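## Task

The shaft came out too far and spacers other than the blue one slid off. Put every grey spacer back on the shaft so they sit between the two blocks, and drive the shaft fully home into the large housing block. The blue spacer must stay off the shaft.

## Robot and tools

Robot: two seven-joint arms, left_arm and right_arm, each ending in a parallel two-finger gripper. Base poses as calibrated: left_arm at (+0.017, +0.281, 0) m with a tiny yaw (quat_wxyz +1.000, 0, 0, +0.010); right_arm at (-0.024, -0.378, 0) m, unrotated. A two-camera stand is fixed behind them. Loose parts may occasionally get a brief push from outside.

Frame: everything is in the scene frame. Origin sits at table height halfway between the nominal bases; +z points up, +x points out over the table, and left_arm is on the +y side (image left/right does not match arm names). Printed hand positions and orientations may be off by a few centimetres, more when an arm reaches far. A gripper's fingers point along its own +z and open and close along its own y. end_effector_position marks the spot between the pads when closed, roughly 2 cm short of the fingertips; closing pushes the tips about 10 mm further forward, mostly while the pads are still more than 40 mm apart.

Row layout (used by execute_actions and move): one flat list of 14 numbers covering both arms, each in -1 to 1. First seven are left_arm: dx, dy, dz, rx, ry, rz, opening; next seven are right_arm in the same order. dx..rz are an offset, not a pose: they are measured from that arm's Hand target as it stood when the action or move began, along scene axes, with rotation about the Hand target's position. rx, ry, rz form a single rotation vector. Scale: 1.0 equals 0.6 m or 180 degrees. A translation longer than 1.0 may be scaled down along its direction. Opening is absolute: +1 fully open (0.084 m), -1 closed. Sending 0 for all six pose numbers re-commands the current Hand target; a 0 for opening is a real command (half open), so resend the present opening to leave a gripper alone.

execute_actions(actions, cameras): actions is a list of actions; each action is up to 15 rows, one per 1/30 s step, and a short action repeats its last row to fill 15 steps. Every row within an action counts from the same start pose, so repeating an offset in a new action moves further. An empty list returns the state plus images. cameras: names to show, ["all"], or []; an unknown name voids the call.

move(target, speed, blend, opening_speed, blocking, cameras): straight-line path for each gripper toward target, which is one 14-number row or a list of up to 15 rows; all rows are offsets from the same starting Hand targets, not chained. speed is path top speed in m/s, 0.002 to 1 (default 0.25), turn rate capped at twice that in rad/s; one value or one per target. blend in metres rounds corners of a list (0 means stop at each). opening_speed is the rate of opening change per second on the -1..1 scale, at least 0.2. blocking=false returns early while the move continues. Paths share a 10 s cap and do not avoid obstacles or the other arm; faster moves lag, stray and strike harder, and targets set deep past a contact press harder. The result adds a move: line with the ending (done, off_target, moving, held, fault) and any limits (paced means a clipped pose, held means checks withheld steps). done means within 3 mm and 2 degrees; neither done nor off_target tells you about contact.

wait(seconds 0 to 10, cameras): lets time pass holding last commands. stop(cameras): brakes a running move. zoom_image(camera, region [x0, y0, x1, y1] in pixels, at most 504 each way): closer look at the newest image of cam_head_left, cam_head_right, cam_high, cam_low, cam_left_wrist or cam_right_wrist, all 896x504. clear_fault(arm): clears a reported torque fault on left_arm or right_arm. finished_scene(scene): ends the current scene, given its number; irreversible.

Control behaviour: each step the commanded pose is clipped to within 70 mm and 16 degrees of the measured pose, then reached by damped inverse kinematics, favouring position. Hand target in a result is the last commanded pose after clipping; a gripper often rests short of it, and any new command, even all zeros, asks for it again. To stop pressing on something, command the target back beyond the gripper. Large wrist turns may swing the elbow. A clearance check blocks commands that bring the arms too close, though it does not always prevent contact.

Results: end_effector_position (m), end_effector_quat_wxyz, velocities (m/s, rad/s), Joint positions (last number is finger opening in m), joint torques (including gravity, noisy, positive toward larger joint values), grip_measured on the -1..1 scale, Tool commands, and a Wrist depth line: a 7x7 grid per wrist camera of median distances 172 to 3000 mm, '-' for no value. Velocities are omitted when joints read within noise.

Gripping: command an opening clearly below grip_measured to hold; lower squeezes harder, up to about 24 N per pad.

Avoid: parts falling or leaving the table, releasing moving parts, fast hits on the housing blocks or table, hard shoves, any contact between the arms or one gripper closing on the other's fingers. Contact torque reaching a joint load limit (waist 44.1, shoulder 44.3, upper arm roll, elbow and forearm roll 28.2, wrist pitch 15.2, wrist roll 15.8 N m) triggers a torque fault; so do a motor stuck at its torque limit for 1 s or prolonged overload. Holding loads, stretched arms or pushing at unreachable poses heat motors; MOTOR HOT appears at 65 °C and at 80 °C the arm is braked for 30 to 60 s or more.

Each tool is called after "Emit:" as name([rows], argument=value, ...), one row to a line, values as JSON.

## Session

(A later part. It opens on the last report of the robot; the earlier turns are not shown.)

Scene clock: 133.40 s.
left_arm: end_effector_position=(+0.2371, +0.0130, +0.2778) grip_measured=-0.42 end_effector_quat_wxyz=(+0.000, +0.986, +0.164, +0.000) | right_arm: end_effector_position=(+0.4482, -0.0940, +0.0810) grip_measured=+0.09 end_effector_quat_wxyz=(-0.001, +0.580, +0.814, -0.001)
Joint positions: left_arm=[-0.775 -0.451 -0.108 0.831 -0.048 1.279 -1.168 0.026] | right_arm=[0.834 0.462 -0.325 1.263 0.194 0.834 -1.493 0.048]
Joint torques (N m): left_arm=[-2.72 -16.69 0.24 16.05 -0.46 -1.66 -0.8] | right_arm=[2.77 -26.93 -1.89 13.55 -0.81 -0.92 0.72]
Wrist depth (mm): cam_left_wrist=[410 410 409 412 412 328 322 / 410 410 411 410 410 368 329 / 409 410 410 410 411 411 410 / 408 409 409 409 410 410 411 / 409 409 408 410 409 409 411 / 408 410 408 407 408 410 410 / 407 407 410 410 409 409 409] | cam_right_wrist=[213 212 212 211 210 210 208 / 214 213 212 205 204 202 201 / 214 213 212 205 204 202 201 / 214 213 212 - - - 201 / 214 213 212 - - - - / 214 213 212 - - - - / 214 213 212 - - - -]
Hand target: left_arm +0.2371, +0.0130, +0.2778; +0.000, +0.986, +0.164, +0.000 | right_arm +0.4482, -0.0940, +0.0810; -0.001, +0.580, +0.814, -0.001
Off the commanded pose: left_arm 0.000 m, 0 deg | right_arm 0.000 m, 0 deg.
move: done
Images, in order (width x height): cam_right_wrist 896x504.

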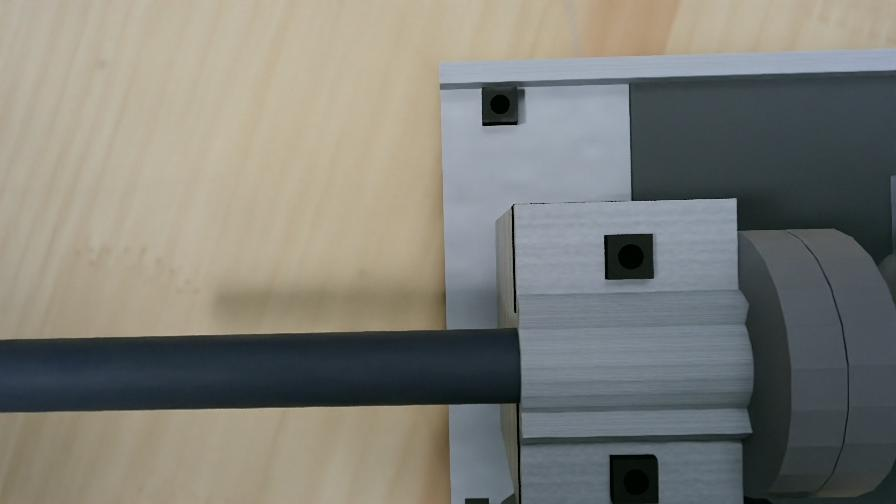

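Emit:
move(target=[0,0,0,0,0,0,-0.4,-0.0013,0.0039,0,0,0,0,0.02], speed=0.02)

Emit:
move(target=[0,0,0,0,0,0,-0.4,-0.0008,0.0024,0,0,0,0,0.02], speed=0.02)

Emit:
move(target=[0,0,0,0,0,0,-0.4,-0.0005,0.0016,0,0,0,0,0.02], speed=0.02)

Scene clock: 135.00 s.
left_arm: end_effector_position=(+0.2371, +0.0130, +0.2778) grip_measured=-0.42 end_effector_quat_wxyz=(+0.000, +0.986, +0.164, +0.000) | right_arm: end_effector_position=(+0.4475, -0.0917, +0.0810) grip_measured=+0.09 end_effector_quat_wxyz=(-0.001, +0.580, +0.814, -0.001)
Joint positions: left_arm=[-0.775 -0.451 -0.108 0.831 -0.048 1.279 -1.168 0.026] | right_arm=[0.837 0.464 -0.324 1.266 0.194 0.835 -1.489 0.048]
Joint torques (N m): left_arm=[-2.8 -16.66 0.22 15.92 -0.45 -1.68 -0.76] | right_arm=[2.98 -26.62 -2.07 13.53 -0.97 -0.78 0.73]
Wrist depth (mm): cam_left_wrist=[410 410 411 411 411 328 322 / 410 409 410 411 410 370 327 / 410 409 411 410 411 411 412 / 409 411 409 409 409 409 411 / 407 409 409 409 410 410 408 / 408 408 409 408 409 410 411 / 407 408 407 408 408 409 409] | cam_right_wrist=[214 213 212 211 210 209 209 / 214 213 212 205 204 201 201 / 214 213 212 205 204 202 201 / 214 213 212 - - - 201 / 214 213 212 - - - - / 214 213 - - - - - / 214 213 212 - - - -]
Hand target: left_arm +0.2371, +0.0130, +0.2778; +0.000, +0.986, +0.164, +0.000 | right_arm +0.4475, -0.0917, +0.0810; -0.001, +0.580, +0.814, -0.001
Off the commanded pose: left_arm 0.000 m, 0 deg | right_arm 0.000 m, 0 deg.
move: done

Scene clock: 135.70 s.
left_arm: end_effector_position=(+0.2371, +0.0130, +0.2778) grip_measured=-0.42 end_effector_quat_wxyz=(+0.000, +0.986, +0.164, +0.000) | right_arm: end_effector_position=(+0.4470, -0.0903, +0.0810) grip_measured=+0.09 end_effector_quat_wxyz=(-0.001, +0.580, +0.814, -0.001)
Joint positions: left_arm=[-0.775 -0.451 -0.108 0.831 -0.048 1.279 -1.168 0.026] | right_arm=[0.839 0.465 -0.324 1.267 0.194 0.835 -1.486 0.048]
Joint torques (N m): left_arm=[-2.68 -16.43 0.19 15.99 -0.38 -1.71 -0.75] | right_arm=[3.05 -26.83 -1.67 13.42 -1.05 -0.85 0.76]
Wrist depth (mm): cam_left_wrist=[409 412 411 411 410 328 322 / 410 410 411 410 410 369 323 / 409 411 409 410 410 410 412 / 409 409 409 409 409 411 411 / 408 409 410 409 410 409 410 / 408 408 408 409 410 410 409 / 406 407 407 408 410 410 409] | cam_right_wrist=[213 213 212 211 210 209 209 / 214 213 212 211 202 202 201 / 214 213 212 205 204 201 201 / 214 213 212 - - - 201 / 214 213 212 - - - - / - - - - - - - / 214 213 212 - - - -]
Hand target: left_arm +0.2371, +0.0130, +0.2778; +0.000, +0.986, +0.164, +0.000 | right_arm +0.4470, -0.0902, +0.0810; -0.001, +0.580, +0.814, -0.001
Off the commanded pose: left_arm 0.000 m, 0 deg | right_arm 0.000 m, 0 deg.
move: done

Scene clock: 136.40 s.
left_arm: end_effector_position=(+0.2371, +0.0130, +0.2778) grip_measured=-0.42 end_effector_quat_wxyz=(+0.000, +0.986, +0.164, +0.000) | right_arm: end_effector_position=(+0.4467, -0.0894, +0.0810) grip_measured=+0.09 end_effector_quat_wxyz=(-0.001, +0.580, +0.814, -0.001)
Joint positions: left_arm=[-0.775 -0.451 -0.108 0.831 -0.048 1.279 -1.168 0.026] | right_arm=[0.84 0.465 -0.323 1.268 0.194 0.836 -1.484 0.048]
Joint torques (N m): left_arm=[-2.87 -16.56 0.17 16.12 -0.44 -1.68 -0.81] | right_arm=[7.99 -28.31 1.63 14.78 0.49 -1.22 0.72]
Wrist depth (mm): cam_left_wrist=[411 410 410 411 410 328 322 / 410 411 410 410 410 368 322 / 409 410 409 408 410 410 411 / 409 409 409 409 409 410 410 / 408 409 409 410 410 409 410 / 410 408 408 410 408 409 409 / 406 408 409 409 408 410 408] | cam_right_wrist=[213 212 212 211 210 209 209 / 214 212 212 211 202 201 201 / 213 213 212 205 204 201 201 / 214 213 212 - - 201 201 / 214 213 212 - - - - / - - - - - - - / 214 213 212 - - - -]
Hand target: left_arm +0.2371, +0.0130, +0.2778; +0.000, +0.986, +0.164, +0.000 | right_arm +0.4467, -0.0893, +0.0810; -0.001, +0.580, +0.814, -0.001
Off the commanded pose: left_arm 0.000 m, 0 deg | right_arm 0.000 m, 0 deg.
move: done

Emit:
move([
  [0,0,0,0,0,0,-0.4,-0.0003,0.0008,0,0,0,0,-0.06],
  [0,0,0,0,0,0,-0.4,-0.0003,0.0008,0,0,0,0,-0.2],
], speed=0.02, cameras=["cam_right_wrist"])

Emit:
move(target=[0,0,0,0,0,0,-0.4,0.0054,-0.0158,0.0,0,0,0,-0.2], speed=0.03, cameras=["cam_right_wrist"])

Emit:
move(target=[0,0,0,0,0,0,-0.4,0,0,0.06,0,0,0,-0.2], speed=0.06, cameras=["cam_right_wrist"])

Scene clock: 138.27 s.
left_arm: end_effector_position=(+0.2371, +0.0130, +0.2778) grip_measured=-0.42 end_effector_quat_wxyz=(+0.000, +0.986, +0.164, +0.000) | right_arm: end_effector_position=(+0.4465, -0.0888, +0.0810) grip_measured=+0.09 end_effector_quat_wxyz=(-0.001, +0.580, +0.814, -0.001)
Joint positions: left_arm=[-0.775 -0.451 -0.108 0.831 -0.048 1.279 -1.168 0.026] | right_arm=[0.841 0.465 -0.323 1.269 0.194 0.836 -1.483 0.048]
Joint torques (N m): left_arm=[-2.69 -16.49 0.3 16.05 -0.35 -1.65 -0.77] | right_arm=[12.89 -28.13 6.76 16 2.44 -1.64 1.05]
Wrist depth (mm): cam_left_wrist=[410 411 411 412 411 326 323 / 409 410 411 410 410 367 323 / 410 409 410 411 409 409 410 / 408 410 409 410 409 408 410 / 409 408 410 410 409 409 410 / 409 408 409 409 409 409 409 / 406 408 408 408 409 409 410] | cam_right_wrist=[213 212 212 211 210 209 208 / 213 212 212 211 202 201 201 / 213 213 212 205 204 201 201 / 214 213 212 - - 201 201 / 213 213 212 - - - - / - - - - - - - / 214 213 212 - - - -]
Hand target: left_arm +0.2371, +0.0130, +0.2778; +0.000, +0.986, +0.164, +0.000 | right_arm +0.4465, -0.0888, +0.0810; -0.001, +0.580, +0.814, -0.001
Off the commanded pose: left_arm 0.000 m, 0 deg | right_arm 0.000 m, 0 deg.
move: done
Images, in order (width x height): cam_right_wrist 896x504.

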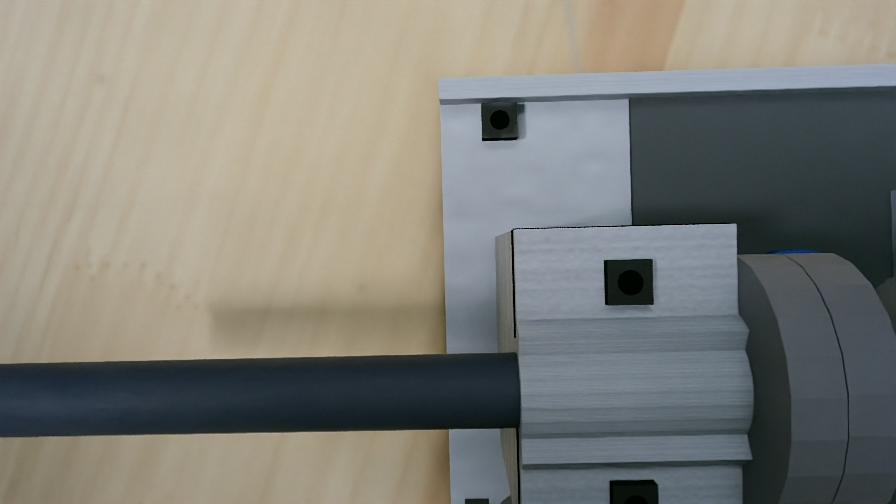

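Scene clock: 139.03 s.
left_arm: end_effector_position=(+0.2371, +0.0130, +0.2778) grip_measured=-0.42 end_effector_quat_wxyz=(+0.000, +0.986, +0.164, +0.000) | right_arm: end_effector_position=(+0.4497, -0.0982, +0.0810) grip_measured=+0.09 end_effector_quat_wxyz=(-0.001, +0.580, +0.814, -0.001)
Joint positions: left_arm=[-0.775 -0.451 -0.108 0.831 -0.048 1.279 -1.168 0.026] | right_arm=[0.828 0.46 -0.327 1.259 0.194 0.833 -1.502 0.048]
Joint torques (N m): left_arm=[-2.84 -16.37 0.32 15.98 -0.39 -1.62 -0.7] | right_arm=[-2.43 -33.2 -4.87 10.56 1.25 -1.84 -0.38]
Wrist depth (mm): cam_left_wrist=[410 409 409 412 410 327 324 / 408 409 411 411 410 368 326 / 410 410 409 410 410 410 412 / 408 410 409 409 410 410 411 / 409 408 408 409 409 410 408 / 407 409 408 408 409 409 409 / 407 408 408 408 410 408 410] | cam_right_wrist=[213 212 212 211 210 209 209 / 213 213 212 205 204 202 201 / 214 213 212 205 204 202 201 / 214 213 212 - - - - / 214 213 212 - - - - / 214 213 212 - - - - / 214 213 212 - - - 201]
Hand target: left_arm +0.2371, +0.0130, +0.2778; +0.000, +0.986, +0.164, +0.000 | right_arm +0.4497, -0.0983, +0.0810; -0.001, +0.580, +0.814, -0.001
Off the commanded pose: left_arm 0.000 m, 0 deg | right_arm 0.000 m, 0 deg.
move: done
Images, in order (width x height): cam_right_wrist 896x504.

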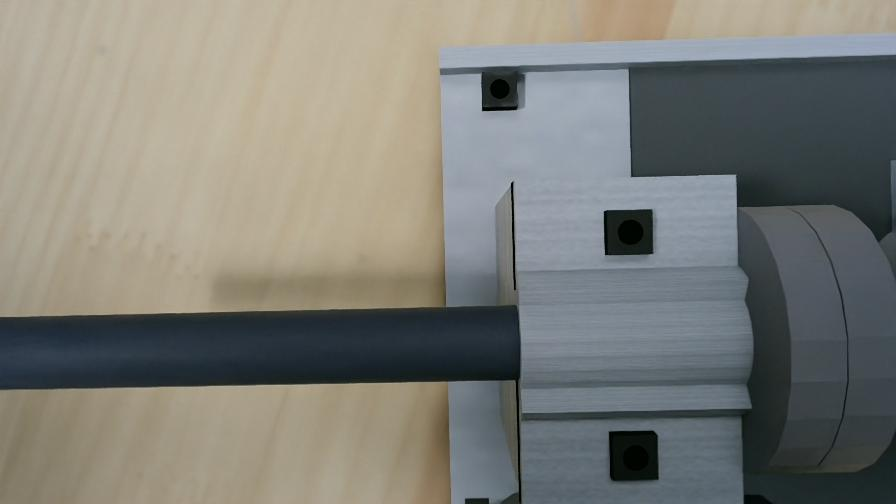

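Scene clock: 140.03 s.
left_arm: end_effector_position=(+0.2371, +0.0130, +0.2778) grip_measured=-0.42 end_effector_quat_wxyz=(+0.000, +0.986, +0.164, +0.000) | right_arm: end_effector_position=(+0.4497, -0.0983, +0.1169) grip_measured=+0.09 end_effector_quat_wxyz=(-0.001, +0.580, +0.814, -0.001)
Joint positions: left_arm=[-0.775 -0.451 -0.108 0.831 -0.048 1.279 -1.168 0.026] | right_arm=[0.838 0.402 -0.342 1.287 0.166 0.916 -1.483 0.048]
Joint torques (N m): left_arm=[-2.69 -16.37 0.29 16.02 -0.42 -1.67 -0.74] | right_arm=[3.17 -32.82 -4.63 13.78 -1.08 -0.87 0.72]
Wrist depth (mm): cam_left_wrist=[411 409 410 410 411 328 317 / 410 409 411 410 411 369 331 / 409 410 409 411 409 411 411 / 410 410 409 410 410 409 411 / 409 410 408 410 409 410 410 / 408 408 408 410 408 408 409 / 407 408 409 408 408 409 409] | cam_right_wrist=[250 249 248 247 246 245 244 / 250 248 248 246 240 237 236 / 250 249 248 247 240 237 236 / 250 249 248 - - - - / 250 249 - - - - - / 250 249 248 - - - 237 / 250 249 248 247 240 238 236]
Hand target: left_arm +0.2371, +0.0130, +0.2778; +0.000, +0.986, +0.164, +0.000 | right_arm +0.4497, -0.0983, +0.1170; -0.001, +0.580, +0.814, -0.001
Off the commanded pose: left_arm 0.000 m, 0 deg | right_arm 0.000 m, 0 deg.
move: done
Images, in order (width x height): cam_right_wrist 896x504.

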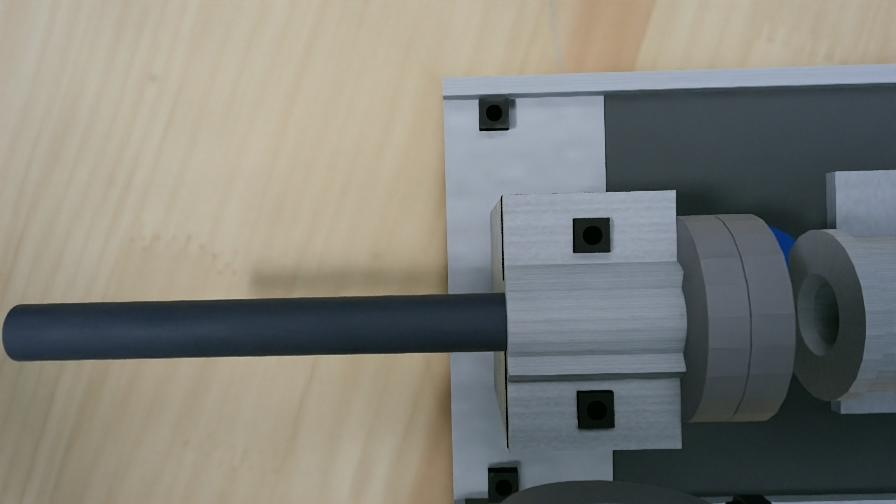

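Emit:
zoom_image(camera="cam_right_wrist", region=[440, 404, 800, 504])

Emit:
move(target=[0,0,0,0,0,0,-0.4,0,0,-0.025,0,0,0,-0.2], speed=0.06, cameras=["cam_right_wrist"])

Emit:
zoom_image(camera="cam_right_wrist", region=[440, 404, 800, 504])

Scaled by 1.400 from the camera's 896x504 image, which has a finer 1280x720 frame.

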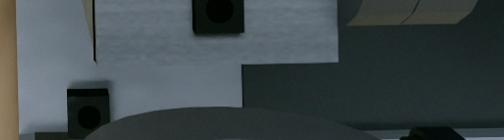

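Scene clock: 141.17 s.
left_arm: end_effector_position=(+0.2371, +0.0130, +0.2778) grip_measured=-0.42 end_effector_quat_wxyz=(+0.000, +0.986, +0.164, +0.000) | right_arm: end_effector_position=(+0.4498, -0.0983, +0.1020) grip_measured=+0.09 end_effector_quat_wxyz=(-0.001, +0.580, +0.814, -0.001)
Joint positions: left_arm=[-0.775 -0.451 -0.108 0.831 -0.048 1.279 -1.168 0.026] | right_arm=[0.835 0.425 -0.336 1.274 0.178 0.881 -1.491 0.048]
Joint torques (N m): left_arm=[-2.67 -16.43 0.25 16.01 -0.3 -1.71 -0.78] | right_arm=[-2.41 -25.95 -1.83 10.75 1.21 -1.92 -0.41]
Wrist depth (mm): cam_left_wrist=[410 411 411 410 411 328 316 / 410 408 410 411 410 369 327 / 409 409 409 409 410 409 411 / 408 410 409 410 410 409 410 / 409 408 409 409 409 410 410 / 408 408 410 408 409 409 409 / 406 408 407 409 409 408 410] | cam_right_wrist=[235 234 233 232 231 230 229 / 235 234 233 226 225 222 221 / 235 234 233 232 225 223 222 / 235 234 233 - - - - / 235 234 233 - - - - / 235 234 233 - - - 222 / 235 234 233 233 226 223 222]
Hand target: left_arm +0.2371, +0.0130, +0.2778; +0.000, +0.986, +0.164, +0.000 | right_arm +0.4497, -0.0983, +0.1020; -0.001, +0.580, +0.814, -0.001
Off the commanded pose: left_arm 0.000 m, 0 deg | right_arm 0.000 m, 0 deg.
move: done
Images, in order (width x height): cam_right_wrist 896x504.

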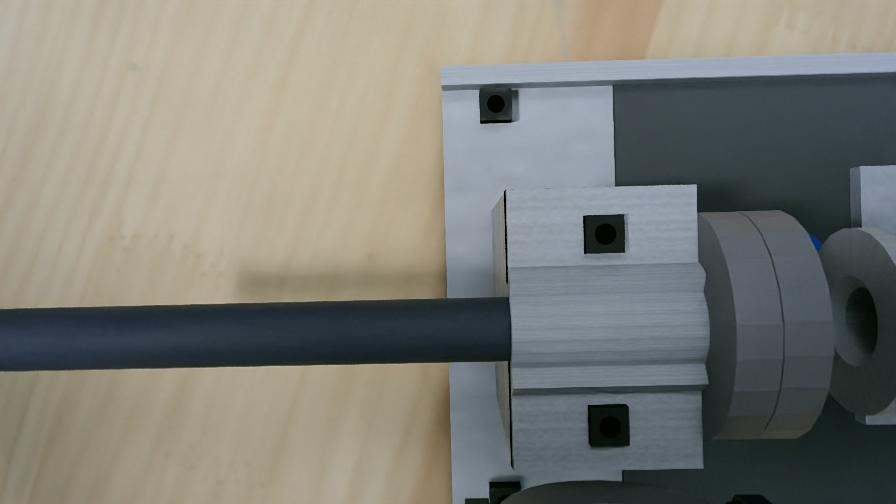

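Scaled by 1.400 from the camera's 896x504 image, which has a finer 1280x720 frame.

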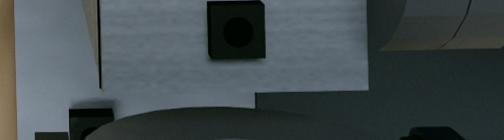

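Emit:
move([
  [0,0,0,0,0,0,-0.4,0,0,0.1633,0,0,0,-0.2],
  [0,0,0,0,0,0,-0.4,0.0295,0.0977,0.1633,0,0,-0.5,-0.2],
], speed=[0.2,0.25], cameras=["cam_right_wrist","cam_high","cam_head_left"])

Scene clock: 147.10 s.
left_arm: end_effector_position=(+0.2371, +0.0130, +0.2778) grip_measured=-0.42 end_effector_quat_wxyz=(+0.000, +0.986, +0.164, +0.000) | right_arm: end_effector_position=(+0.4674, -0.0397, +0.2000) grip_measured=+0.09 end_effector_quat_wxyz=(-0.001, +0.986, +0.165, +0.000)
Joint positions: left_arm=[-0.775 -0.451 -0.108 0.831 -0.048 1.279 -1.168 0.026] | right_arm=[1.019 0.502 -0.541 1.639 0.27 1.211 0.105 0.048]
Joint torques (N m): left_arm=[-2.62 -16.24 0.32 16.08 -0.38 -1.72 -0.76] | right_arm=[2.86 -27.52 -7.08 14.55 1.11 -0.89 0.86]
Wrist depth (mm): cam_left_wrist=[409 411 412 411 410 326 411 / 410 410 410 410 412 368 412 / 409 409 410 412 411 410 413 / 409 409 410 410 411 410 410 / 408 409 407 410 410 410 409 / 409 408 409 409 409 409 409 / 407 409 408 408 407 408 410] | cam_right_wrist=[331 330 329 328 328 328 327 / 332 330 330 321 320 327 327 / 330 331 330 321 234 328 327 / 331 331 330 322 234 328 327 / 331 330 330 322 234 328 328 / 332 331 330 322 259 328 328 / 332 331 330 324 232 328 328]
Hand target: left_arm +0.2371, +0.0130, +0.2778; +0.000, +0.986, +0.164, +0.000 | right_arm +0.4674, -0.0397, +0.1999; -0.001, +0.986, +0.165, +0.000
Off the commanded pose: left_arm 0.000 m, 0 deg | right_arm 0.000 m, 0 deg.
move: done
Images, in order (width x height): cam_head_left 896x504, cam_high 896x504, cam_right_wrist 896x504.

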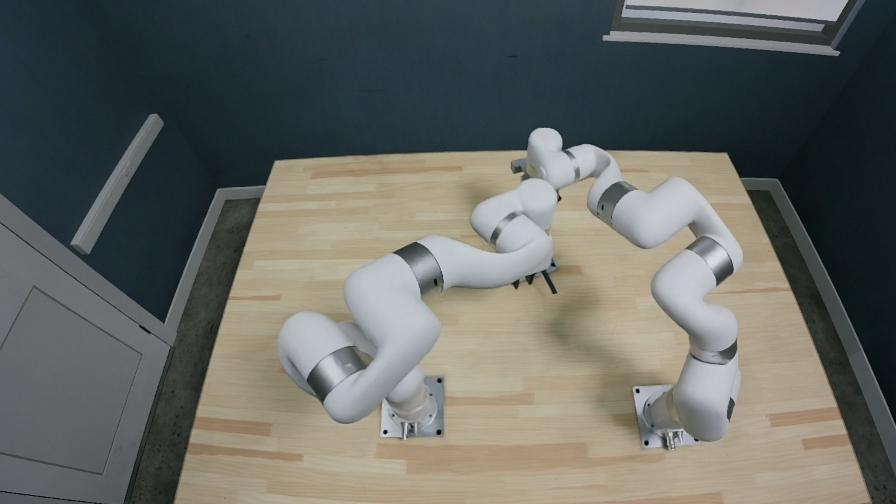

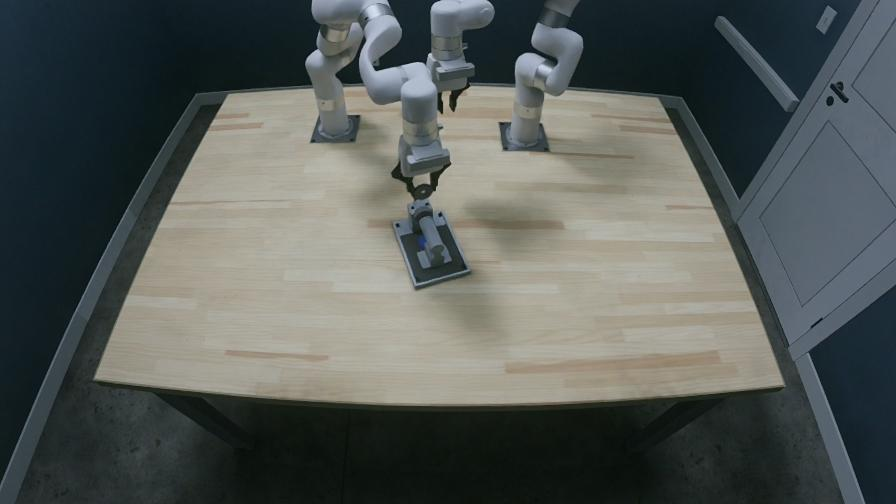

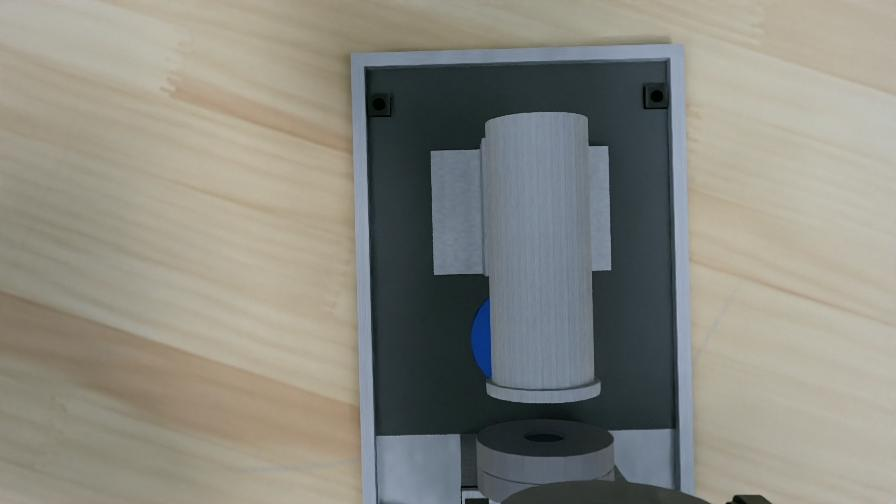

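Emit:
zoom_image(camera="cam_right_wrist", region=[420, 360, 700, 504])

Scaled by 1.800 from the camera's 896x504 image, which has a finer 1280x720 frame.

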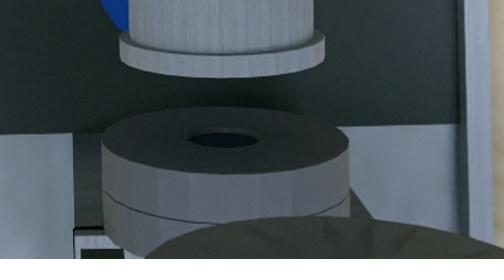

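Emit:
move([
  [0,0,0,0,0,0,-0.4,0,0,0,0,0,0.0117,-0.2],
  [0,0,0,0,0,0,-0.4,-0.0015,-0.0005,-0.095,0,0,0.0117,-0.2],
], speed=[0.1,0.1], cameras=["cam_right_wrist"])

Emit:
zoom_image(camera="cam_right_wrist", region=[420, 360, 700, 504])

Scene clock: 149.50 s.
left_arm: end_effector_position=(+0.2371, +0.0130, +0.2778) grip_measured=-0.42 end_effector_quat_wxyz=(+0.000, +0.986, +0.164, +0.000) | right_arm: end_effector_position=(+0.4666, -0.0400, +0.1430) grip_measured=+0.09 end_effector_quat_wxyz=(-0.001, +0.983, +0.183, +0.000)
Joint positions: left_arm=[-0.775 -0.451 -0.108 0.831 -0.048 1.279 -1.168 0.026] | right_arm=[1.014 0.549 -0.517 1.542 0.3 1.073 0.047 0.048]
Joint torques (N m): left_arm=[-2.61 -16.22 0.33 16.16 -0.28 -1.69 -0.69] | right_arm=[-2.76 -28.36 -4.53 11.26 1.44 -1.93 -0.54]
Wrist depth (mm): cam_left_wrist=[408 411 412 411 411 327 412 / 410 410 411 410 410 368 411 / 410 409 409 410 410 411 411 / 408 408 410 409 410 410 410 / 407 410 408 408 409 410 410 / 408 407 408 409 408 409 410 / 406 407 408 407 409 408 408] | cam_right_wrist=[274 273 273 264 264 263 271 / 274 274 273 265 176 263 271 / 274 274 273 - 176 264 271 / 274 274 273 265 176 263 271 / 274 274 273 265 177 264 271 / 274 274 274 265 177 264 271 / 275 274 274 265 265 266 272]
Hand target: left_arm +0.2371, +0.0130, +0.2778; +0.000, +0.986, +0.164, +0.000 | right_arm +0.4665, -0.0400, +0.1429; -0.001, +0.983, +0.183, +0.000
Off the commanded pose: left_arm 0.000 m, 0 deg | right_arm 0.000 m, 0 deg.
move: done
Images, in order (width x height): cam_right_wrist 896x504.

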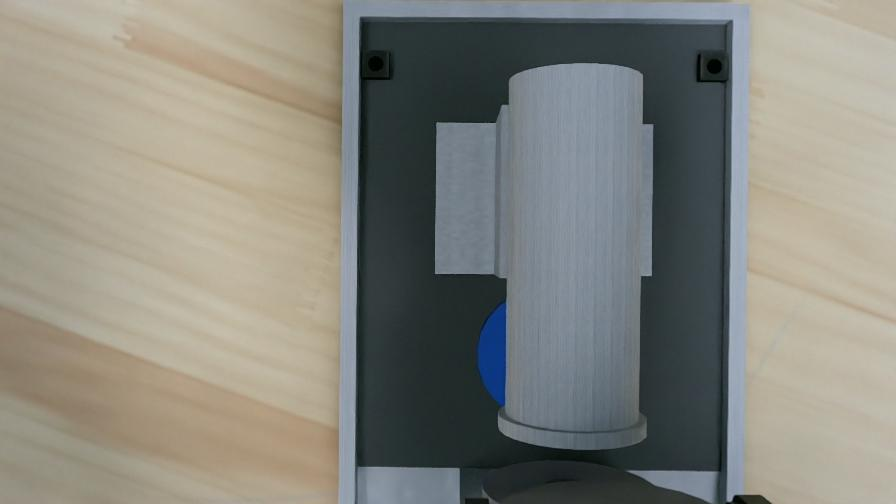

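Scaled by 1.800 from the camera's 896x504 image, which has a finer 1280x720 frame.

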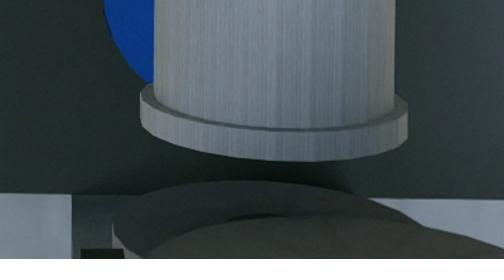

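Emit:
move([
  [0,0,0,0,0,0,-0.4,-0.0005,-0.0002,-0.04,0,0,-0.003,-0.2],
  [0,0,0,0,0,0,-0.4,-0.0008,0.0005,-0.08,0,0,-0.003,-0.2],
], speed=[0.06,0.02], cameras=["cam_right_wrist"])

Emit:
zoom_image(camera="cam_right_wrist", region=[420, 360, 700, 504])

Scene clock: 152.23 s.
left_arm: end_effector_position=(+0.2371, +0.0130, +0.2778) grip_measured=-0.42 end_effector_quat_wxyz=(+0.000, +0.986, +0.164, +0.000) | right_arm: end_effector_position=(+0.4662, -0.0395, +0.0954) grip_measured=+0.09 end_effector_quat_wxyz=(-0.001, +0.984, +0.179, +0.000)
Joint positions: left_arm=[-0.775 -0.451 -0.108 0.831 -0.048 1.279 -1.168 0.026] | right_arm=[1.005 0.611 -0.494 1.493 0.339 0.968 0.033 0.048]
Joint torques (N m): left_arm=[-2.79 -15.98 0.33 16.09 -0.33 -1.71 -0.7] | right_arm=[-11.69 3.62 -5.91 -4.73 -1.27 -0.22 -0.52]
Wrist depth (mm): cam_left_wrist=[411 410 411 412 412 328 411 / 410 410 410 410 411 368 412 / 409 410 410 409 410 410 411 / 408 409 411 411 410 410 410 / 408 409 409 409 409 410 410 / 407 410 409 408 410 410 409 / 406 409 408 408 408 409 410] | cam_right_wrist=[229 228 228 220 - 218 225 / 229 228 228 220 - 218 225 / 229 228 228 220 - 218 226 / 229 229 228 220 - 218 226 / 229 229 228 220 - 218 226 / 229 229 228 219 - 218 226 / 229 229 228 220 - 218 226]
Hand target: left_arm +0.2371, +0.0130, +0.2778; +0.000, +0.986, +0.164, +0.000 | right_arm +0.4661, -0.0397, +0.0949; -0.001, +0.984, +0.179, +0.000
Off the commanded pose: left_arm 0.000 m, 0 deg | right_arm 0.000 m, 0 deg.
move: done
Images, in order (width x height): cam_right_wrist 896x504.

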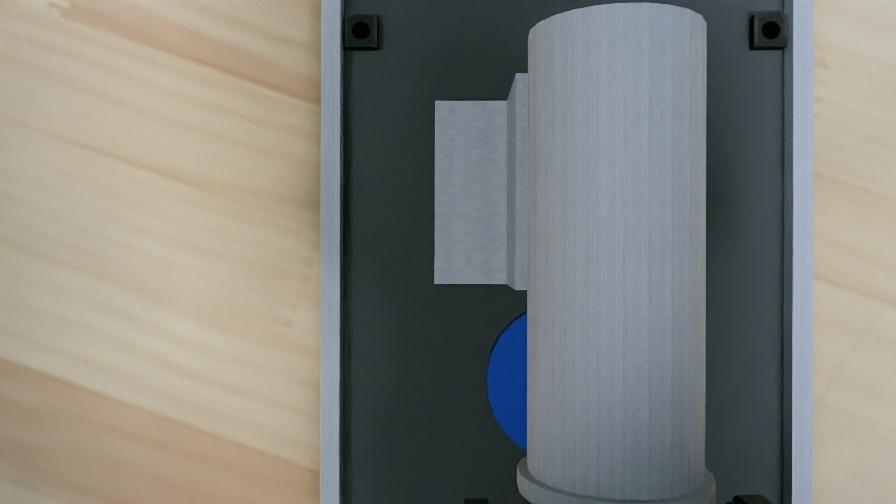

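Scaled by 1.800 from the camera's 896x504 image, which has a finer 1280x720 frame.

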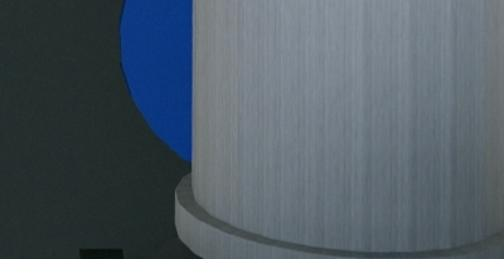

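Emit:
move(target=[0,0,0,0,0,0,-0.4,0,0,0.0035,0,0,0,-0.2], speed=0.02)

Emit:
move(target=[0,0,0,0,0,0,-0.4,0,0,0.005,0,0,0,-0.2], speed=0.02)

Scene clock: 153.47 s.
left_arm: end_effector_position=(+0.2371, +0.0130, +0.2778) grip_measured=-0.42 end_effector_quat_wxyz=(+0.000, +0.986, +0.164, +0.000) | right_arm: end_effector_position=(+0.4662, -0.0397, +0.0968) grip_measured=+0.09 end_effector_quat_wxyz=(-0.001, +0.984, +0.179, +0.000)
Joint positions: left_arm=[-0.775 -0.451 -0.108 0.831 -0.048 1.279 -1.168 0.026] | right_arm=[1.005 0.608 -0.495 1.494 0.337 0.971 0.034 0.048]
Joint torques (N m): left_arm=[-2.49 -16.11 0.37 16.14 -0.39 -1.65 -0.68] | right_arm=[-3.2 -29.36 -12.31 2.36 -4.46 4.66 -0.07]
Wrist depth (mm): cam_left_wrist=[409 411 410 411 411 327 397 / 409 410 410 411 410 368 412 / 409 410 410 409 412 411 412 / 410 408 408 411 409 410 409 / 409 408 409 409 409 410 410 / 409 408 408 408 409 409 409 / 407 408 409 409 408 409 409] | cam_right_wrist=[229 229 228 220 - 218 226 / 229 229 228 220 - 218 226 / 229 229 228 220 - 218 226 / 229 229 228 220 - 218 226 / 229 228 228 220 - 219 226 / 229 229 228 220 - 219 226 / 229 229 228 220 - 219 226]
Hand target: left_arm +0.2371, +0.0130, +0.2778; +0.000, +0.986, +0.164, +0.000 | right_arm +0.4661, -0.0397, +0.0970; -0.001, +0.984, +0.179, +0.000
Off the commanded pose: left_arm 0.000 m, 0 deg | right_arm 0.000 m, 0 deg.
move: done

Scene clock: 154.20 s.
left_arm: end_effector_position=(+0.2371, +0.0130, +0.2778) grip_measured=-0.42 end_effector_quat_wxyz=(+0.000, +0.986, +0.164, +0.000) | right_arm: end_effector_position=(+0.4663, -0.0396, +0.1001) grip_measured=+0.09 end_effector_quat_wxyz=(-0.001, +0.984, +0.179, +0.000)
Joint positions: left_arm=[-0.775 -0.451 -0.108 0.831 -0.048 1.279 -1.168 0.026] | right_arm=[1.006 0.603 -0.496 1.497 0.334 0.977 0.036 0.048]
Joint torques (N m): left_arm=[-2.56 -16.1 0.35 16.2 -0.31 -1.72 -0.68] | right_arm=[-4.4 -47.84 -15.87 10.23 -4.73 4.61 -0.51]
Wrist depth (mm): cam_left_wrist=[410 412 411 413 411 327 398 / 410 410 409 411 410 369 411 / 409 410 410 411 410 410 410 / 409 409 410 410 410 411 411 / 409 408 408 409 408 410 410 / 408 408 409 410 408 410 410 / 406 410 408 408 410 409 409] | cam_right_wrist=[231 231 230 222 - 220 228 / 231 231 230 222 - 221 228 / 231 231 230 222 - 221 228 / 231 231 230 222 - 221 228 / 231 231 231 222 - 221 228 / 231 231 230 222 - 221 228 / 232 231 231 222 - 221 228]
Hand target: left_arm +0.2371, +0.0130, +0.2778; +0.000, +0.986, +0.164, +0.000 | right_arm +0.4661, -0.0397, +0.1000; -0.001, +0.984, +0.179, +0.000
Off the commanded pose: left_arm 0.000 m, 0 deg | right_arm 0.000 m, 0 deg.
move: done

Emit:
move([
  [0,0,0,0,0,0,-0.4,0,0,0.02,0,0,0,-0.2],
  [0,0,0,0,0,0,-0.4,0,0,0.15,0,0,0,-0.2],
], speed=[0.03,0.12], cameras=["cam_right_wrist"])

Emit:
zoom_image(camera="cam_right_wrist", region=[420, 360, 700, 504])

Scene clock: 156.73 s.
left_arm: end_effector_position=(+0.2371, +0.0130, +0.2778) grip_measured=-0.42 end_effector_quat_wxyz=(+0.000, +0.986, +0.164, +0.000) | right_arm: end_effector_position=(+0.4660, -0.0396, +0.1900) grip_measured=+0.09 end_effector_quat_wxyz=(-0.001, +0.984, +0.179, +0.000)
Joint positions: left_arm=[-0.775 -0.451 -0.108 0.831 -0.048 1.279 -1.168 0.026] | right_arm=[1.018 0.504 -0.533 1.614 0.271 1.183 0.077 0.048]
Joint torques (N m): left_arm=[-2.61 -15.95 0.44 16.21 -0.3 -1.72 -0.67] | right_arm=[-2.64 -34.36 -6.95 14.72 -0.81 -0.8 0.72]
Wrist depth (mm): cam_left_wrist=[410 412 410 409 411 328 412 / 410 410 410 411 410 369 411 / 408 410 411 411 410 411 411 / 408 408 409 410 409 410 410 / 409 409 409 408 410 410 410 / 407 408 409 409 410 410 410 / 408 408 409 409 409 409 409] | cam_right_wrist=[321 320 319 319 318 317 317 / 321 321 319 311 310 310 317 / 321 320 320 311 225 310 318 / 321 321 320 312 225 310 317 / 322 321 320 311 225 310 317 / 321 321 321 312 253 311 317 / 323 321 321 314 227 313 318]
Hand target: left_arm +0.2371, +0.0130, +0.2778; +0.000, +0.986, +0.164, +0.000 | right_arm +0.4661, -0.0397, +0.1900; -0.001, +0.984, +0.179, +0.000
Off the commanded pose: left_arm 0.000 m, 0 deg | right_arm 0.000 m, 0 deg.
move: done
Images, in order (width x height): cam_right_wrist 896x504.

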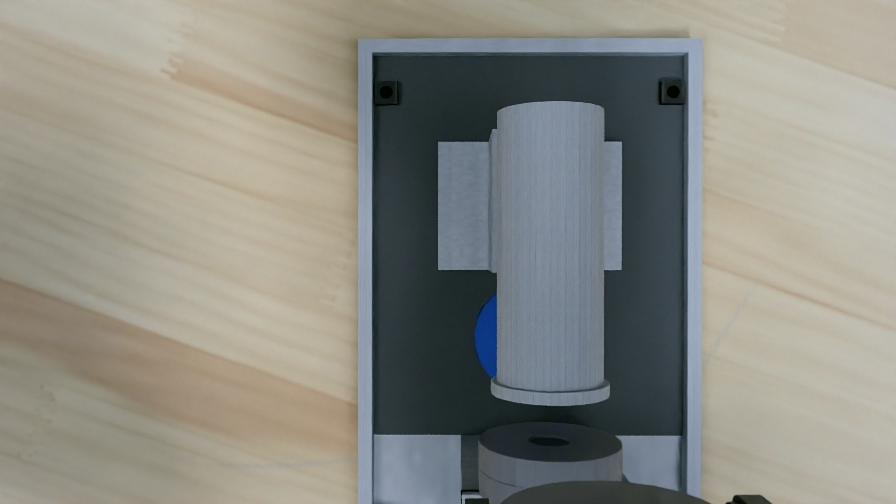

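Scaled by 1.800 from the camera's 896x504 image, which has a finer 1280x720 frame.

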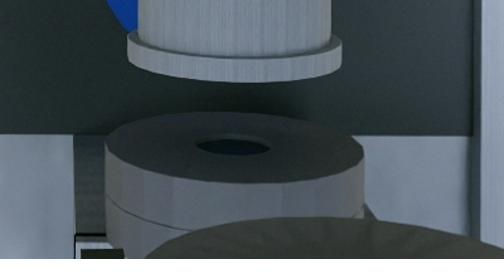

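Emit:
move([
  [0,0,0,0,0,0,-0.4,0.0142,0.0064,0,0,0,0.5,-0.2],
], speed=[0.4])

Emit:
move([
  [0,0,0,0,0,0,-0.4,0,0,0,0,0,0.5,-0.2],
], speed=[0.4], cameras=["cam_right_wrist","cam_high"])

Emit:
zoom_image(camera="cam_right_wrist", region=[420, 360, 700, 504])

Scene clock: 159.57 s.
left_arm: end_effector_position=(+0.2371, +0.0130, +0.2778) grip_measured=-0.42 end_effector_quat_wxyz=(+0.000, +0.986, +0.164, +0.000) | right_arm: end_effector_position=(+0.4746, -0.0358, +0.1901) grip_measured=+0.09 end_effector_quat_wxyz=(-0.001, +0.569, +0.822, -0.001)
Joint positions: left_arm=[-0.775 -0.451 -0.108 0.831 -0.048 1.279 -1.168 0.026] | right_arm=[0.813 0.5 -0.277 1.664 0.142 1.186 -1.415 0.048]
Joint torques (N m): left_arm=[-2.62 -15.88 0.34 16.21 -0.29 -1.69 -0.69] | right_arm=[-2.71 -29.79 -1.48 14.59 1.39 -0.76 -0.45]
Wrist depth (mm): cam_left_wrist=[410 411 411 411 412 327 411 / 409 409 411 411 410 368 411 / 409 409 409 410 411 410 410 / 408 408 410 410 408 411 410 / 409 409 409 410 410 409 411 / 409 408 408 410 409 410 410 / 407 408 409 407 409 408 409] | cam_right_wrist=[323 321 320 319 318 317 315 / 323 322 320 319 318 317 316 / 324 322 320 319 318 317 316 / 323 322 321 314 310 309 309 / 323 322 321 311 310 304 308 / 323 322 238 236 305 270 308 / 324 323 237 231 219 221 220]
Hand target: left_arm +0.2371, +0.0130, +0.2778; +0.000, +0.986, +0.164, +0.000 | right_arm +0.4746, -0.0358, +0.1900; -0.001, +0.569, +0.822, -0.001
Off the commanded pose: left_arm 0.000 m, 0 deg | right_arm 0.000 m, 0 deg.
move: done

Scene clock: 162.13 s.
left_arm: end_effector_position=(+0.2371, +0.0130, +0.2778) grip_measured=-0.42 end_effector_quat_wxyz=(+0.000, +0.986, +0.164, +0.000) | right_arm: end_effector_position=(+0.4746, -0.0358, +0.1901) grip_measured=+0.09 end_effector_quat_wxyz=(+0.000, -0.179, +0.984, -0.001)
Joint positions: left_arm=[-0.775 -0.451 -0.108 0.831 -0.048 1.279 -1.168 0.026] | right_arm=[0.624 0.484 -0.03 1.659 0.013 1.176 -2.908 0.048]
Joint torques (N m): left_arm=[-2.5 -15.89 0.39 16.31 -0.22 -1.72 -0.65] | right_arm=[-2.55 -33.38 0.74 14.53 1.05 -0.85 -0.56]
Wrist depth (mm): cam_left_wrist=[410 410 410 411 410 328 410 / 409 410 410 409 410 368 412 / 408 409 411 410 409 411 411 / 409 408 408 411 410 410 409 / 408 408 408 408 411 410 409 / 408 408 408 408 408 410 410 / 408 408 407 408 409 409 410] | cam_right_wrist=[324 323 322 321 319 318 317 / 324 323 322 320 319 318 317 / 324 323 322 320 318 318 316 / 324 322 321 314 235 312 316 / 323 322 321 314 235 312 316 / 323 322 321 313 224 310 316 / 324 322 321 312 304 310 316]
Hand target: left_arm +0.2371, +0.0130, +0.2778; +0.000, +0.986, +0.164, +0.000 | right_arm +0.4746, -0.0358, +0.1900; +0.000, -0.179, +0.984, -0.001
Off the commanded pose: left_arm 0.000 m, 0 deg | right_arm 0.000 m, 0 deg.
move: done
Images, in order (width x height): cam_high 896x504, cam_right_wrist 896x504.

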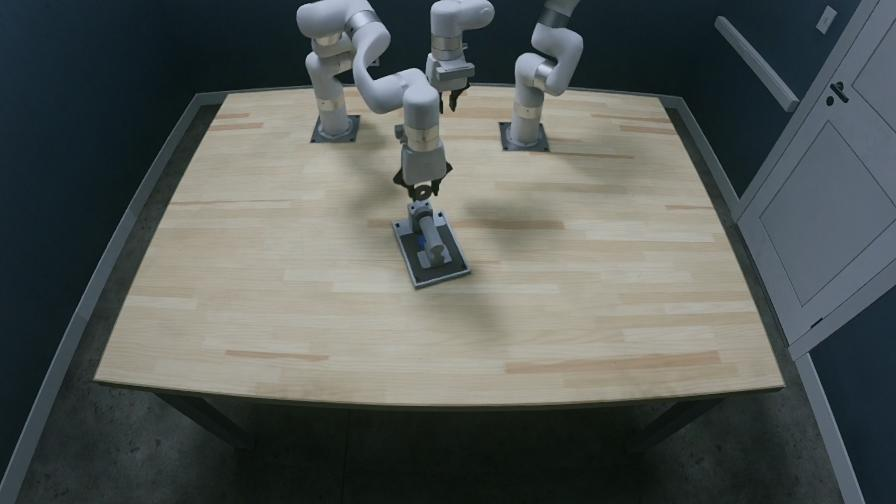

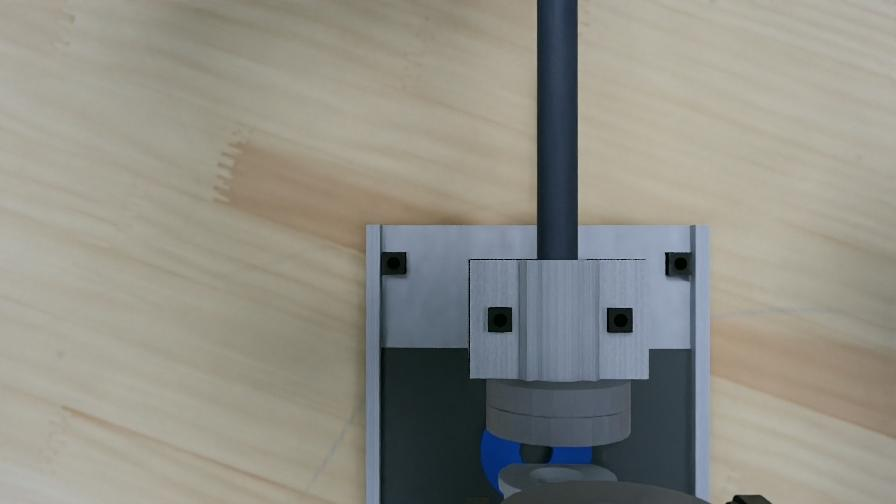

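Scaled by 1.800 from the camera's 896x504 image, which has a finer 1280x720 frame.

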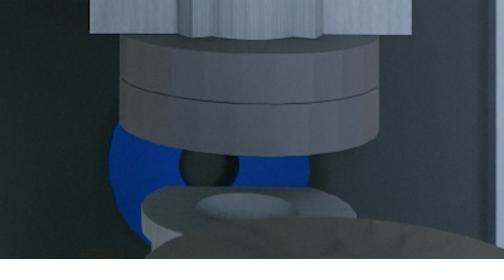

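Emit:
zoom_image(camera="cam_right_wrist", region=[440, 464, 800, 504])

Scaled by 1.400 from the camera's 896x504 image, which has a finer 1280x720 frame.

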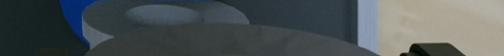

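Emit:
zoom_image(camera="cam_right_wrist", region=[650, 470, 780, 504])

Emit:
zoom_image(camera="cam_right_wrist", region=[450, 470, 580, 504])

Scaled by 3.877 from the camera's 896x504 image, which has a finer 1280x720 frame.

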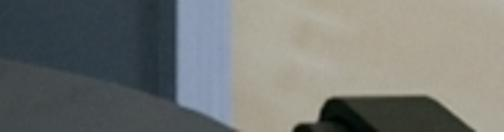

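Scaled by 3.877 from the camera's 896x504 image, which has a finer 1280x720 frame.

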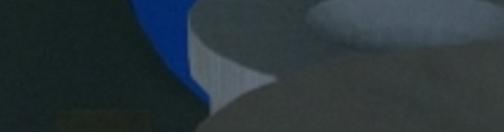

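Emit:
move([
  [0,0,0,0,0,0,-0.4,0.0061,0.0079,-0.06,0,0,0,-0.2],
], speed=[0.1], cameras=["cam_right_wrist"])

Emit:
zoom_image(camera="cam_right_wrist", region=[420, 360, 780, 504])

Scene clock: 164.57 s.
left_arm: end_effector_position=(+0.2371, +0.0130, +0.2778) grip_measured=-0.42 end_effector_quat_wxyz=(+0.000, +0.986, +0.164, +0.000) | right_arm: end_effector_position=(+0.4783, -0.0311, +0.1541) grip_measured=+0.09 end_effector_quat_wxyz=(+0.000, -0.179, +0.984, -0.001)
Joint positions: left_arm=[-0.775 -0.451 -0.108 0.831 -0.048 1.279 -1.168 0.026] | right_arm=[0.626 0.534 -0.028 1.631 0.014 1.098 -2.905 0.048]
Joint torques (N m): left_arm=[-2.51 -15.96 0.52 16.25 -0.31 -1.7 -0.67] | right_arm=[2.84 -30.89 0.69 11.94 1.21 -1.71 0.78]
Wrist depth (mm): cam_left_wrist=[411 411 410 413 411 328 413 / 409 409 411 411 411 369 411 / 410 410 411 410 411 411 410 / 409 408 410 410 411 411 411 / 409 409 410 409 409 409 410 / 408 409 409 409 409 408 410 / 408 408 408 408 409 409 410] | cam_right_wrist=[288 287 286 285 283 283 281 / 288 287 286 285 283 282 281 / 288 287 286 285 282 283 281 / 288 287 286 200 196 276 281 / 287 287 285 200 196 276 281 / 287 286 285 200 195 274 281 / 287 286 285 276 268 274 281]
Hand target: left_arm +0.2371, +0.0130, +0.2778; +0.000, +0.986, +0.164, +0.000 | right_arm +0.4782, -0.0311, +0.1540; +0.000, -0.179, +0.984, -0.001
Off the commanded pose: left_arm 0.000 m, 0 deg | right_arm 0.000 m, 0 deg.
move: done
Images, in order (width x height): cam_right_wrist 896x504.

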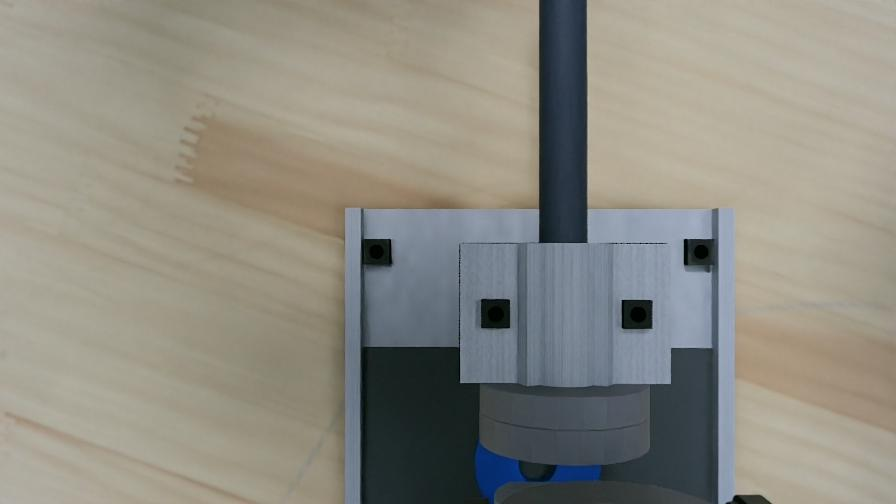

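Scaled by 1.400 from the camera's 896x504 image, which has a finer 1280x720 frame.

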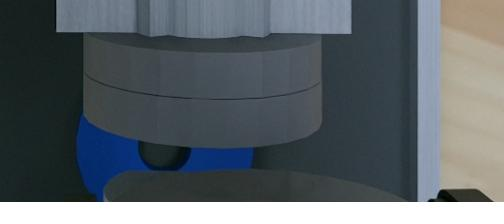

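Emit:
move([
  [0,0,0,0,0,0,-0.4,0.0013,0.0004,-0.045,0,0,0,-0.2],
], speed=[0.05], cameras=["cam_right_wrist"])

Emit:
zoom_image(camera="cam_right_wrist", region=[420, 360, 780, 504])

Scene clock: 165.90 s.
left_arm: end_effector_position=(+0.2371, +0.0130, +0.2778) grip_measured=-0.42 end_effector_quat_wxyz=(+0.000, +0.986, +0.164, +0.000) | right_arm: end_effector_position=(+0.4790, -0.0308, +0.1271) grip_measured=+0.09 end_effector_quat_wxyz=(+0.000, -0.179, +0.984, -0.001)
Joint positions: left_arm=[-0.775 -0.451 -0.108 0.831 -0.048 1.279 -1.168 0.026] | right_arm=[0.625 0.564 -0.028 1.6 0.015 1.036 -2.906 0.048]
Joint torques (N m): left_arm=[-2.67 -16.05 0.45 16.33 -0.19 -1.73 -0.63] | right_arm=[-2.59 -31.33 0.57 11.7 1.09 -1.74 -0.35]
Wrist depth (mm): cam_left_wrist=[410 411 410 411 412 328 413 / 409 410 410 410 411 368 412 / 410 408 410 411 409 411 411 / 410 408 411 410 410 411 412 / 409 409 409 409 408 410 410 / 407 409 408 408 409 410 410 / 407 408 408 409 408 410 408] | cam_right_wrist=[261 260 259 258 256 256 255 / 261 260 259 258 257 256 255 / 261 259 258 258 250 255 255 / 261 259 258 174 - 241 254 / 261 259 258 173 - 241 254 / 260 260 258 - - 247 254 / 260 259 258 - - 247 254]
Hand target: left_arm +0.2371, +0.0130, +0.2778; +0.000, +0.986, +0.164, +0.000 | right_arm +0.4790, -0.0308, +0.1270; +0.000, -0.179, +0.984, -0.001
Off the commanded pose: left_arm 0.000 m, 0 deg | right_arm 0.000 m, 0 deg.
move: done
Images, in order (width x height): cam_right_wrist 896x504.

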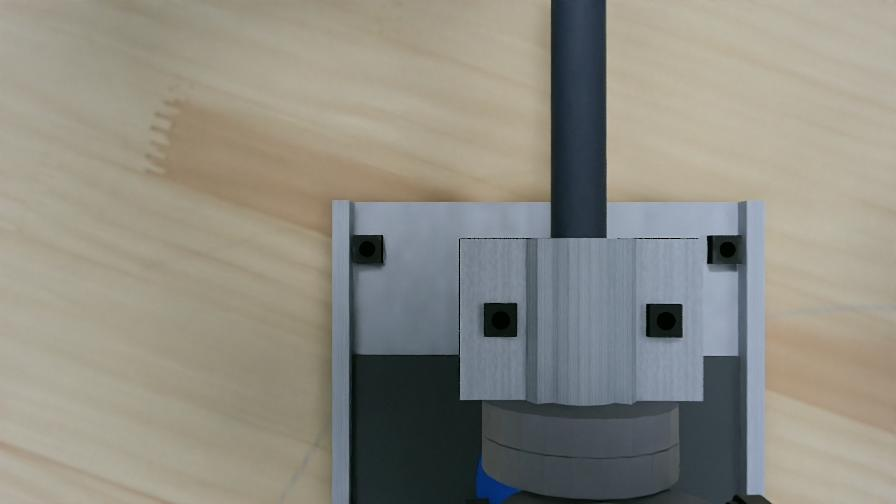

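Scaled by 1.400 from the camera's 896x504 image, which has a finer 1280x720 frame.

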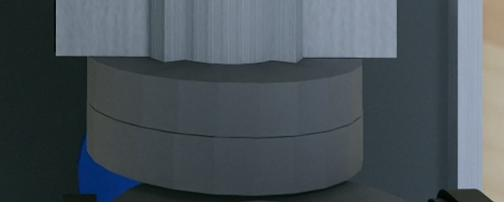

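Emit:
zoom_image(camera="cam_right_wrist", region=[650, 470, 780, 504])

Emit:
zoom_image(camera="cam_right_wrist", region=[450, 470, 580, 504])

Scaled by 3.877 from the camera's 896x504 image, which has a finer 1280x720 frame.

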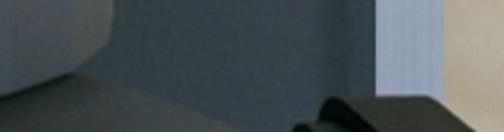

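Scaled by 3.877 from the camera's 896x504 image, which has a finer 1280x720 frame.

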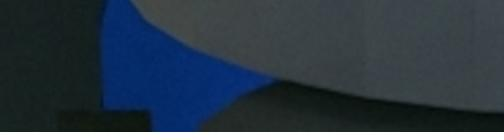

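Emit:
move([
  [0,0,0,0,0,0,-0.4,0.0004,-0.0012,-0.025,0,0,0,-0.2],
], speed=[0.03], cameras=["cam_right_wrist"])

Emit:
zoom_image(camera="cam_right_wrist", region=[420, 360, 780, 504])

Scene clock: 167.20 s.
left_arm: end_effector_position=(+0.2371, +0.0130, +0.2778) grip_measured=-0.42 end_effector_quat_wxyz=(+0.000, +0.986, +0.164, +0.000) | right_arm: end_effector_position=(+0.4793, -0.0316, +0.1121) grip_measured=+0.09 end_effector_quat_wxyz=(+0.000, -0.179, +0.984, -0.001)
Joint positions: left_arm=[-0.775 -0.451 -0.108 0.831 -0.048 1.279 -1.168 0.026] | right_arm=[0.624 0.582 -0.028 1.583 0.015 1.002 -2.908 0.048]
Joint torques (N m): left_arm=[-2.5 -16.03 0.41 16.29 -0.15 -1.75 -0.62] | right_arm=[-2.5 -31.75 0.64 11.48 1.08 -1.55 -0.38]
Wrist depth (mm): cam_left_wrist=[410 410 412 411 411 327 412 / 410 410 409 411 411 368 411 / 411 410 410 410 409 410 411 / 409 408 409 409 409 410 411 / 409 409 409 408 408 410 410 / 409 408 408 409 409 409 410 / 406 408 408 409 408 409 410] | cam_right_wrist=[246 245 244 243 - 241 240 / 246 244 244 243 - 241 240 / 245 245 244 242 - 240 240 / 245 245 237 - - 235 240 / 245 244 244 - - 234 240 / 245 244 243 - - 232 240 / 245 244 243 - - 232 239]
Hand target: left_arm +0.2371, +0.0130, +0.2778; +0.000, +0.986, +0.164, +0.000 | right_arm +0.4793, -0.0316, +0.1120; +0.000, -0.179, +0.984, -0.001
Off the commanded pose: left_arm 0.000 m, 0 deg | right_arm 0.000 m, 0 deg.
move: done
Images, in order (width x height): cam_right_wrist 896x504.

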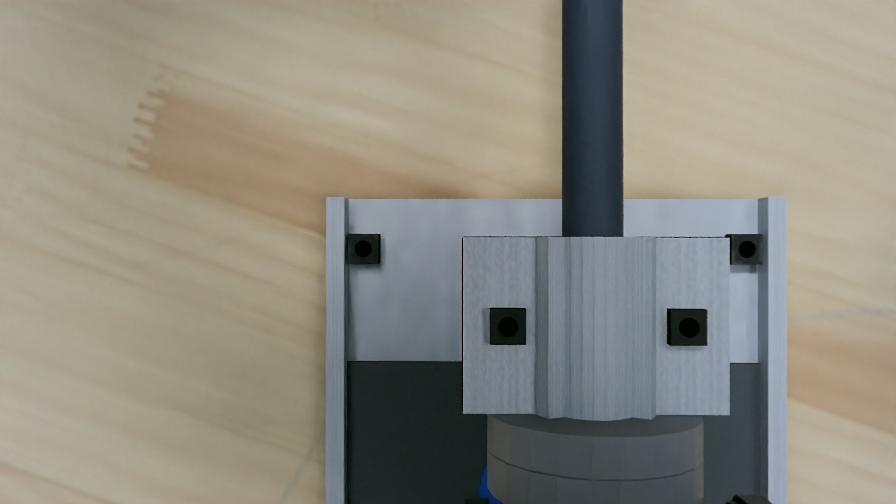

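Scaled by 1.400 from the camera's 896x504 image, which has a finer 1280x720 frame.

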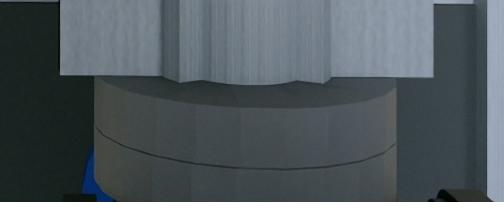

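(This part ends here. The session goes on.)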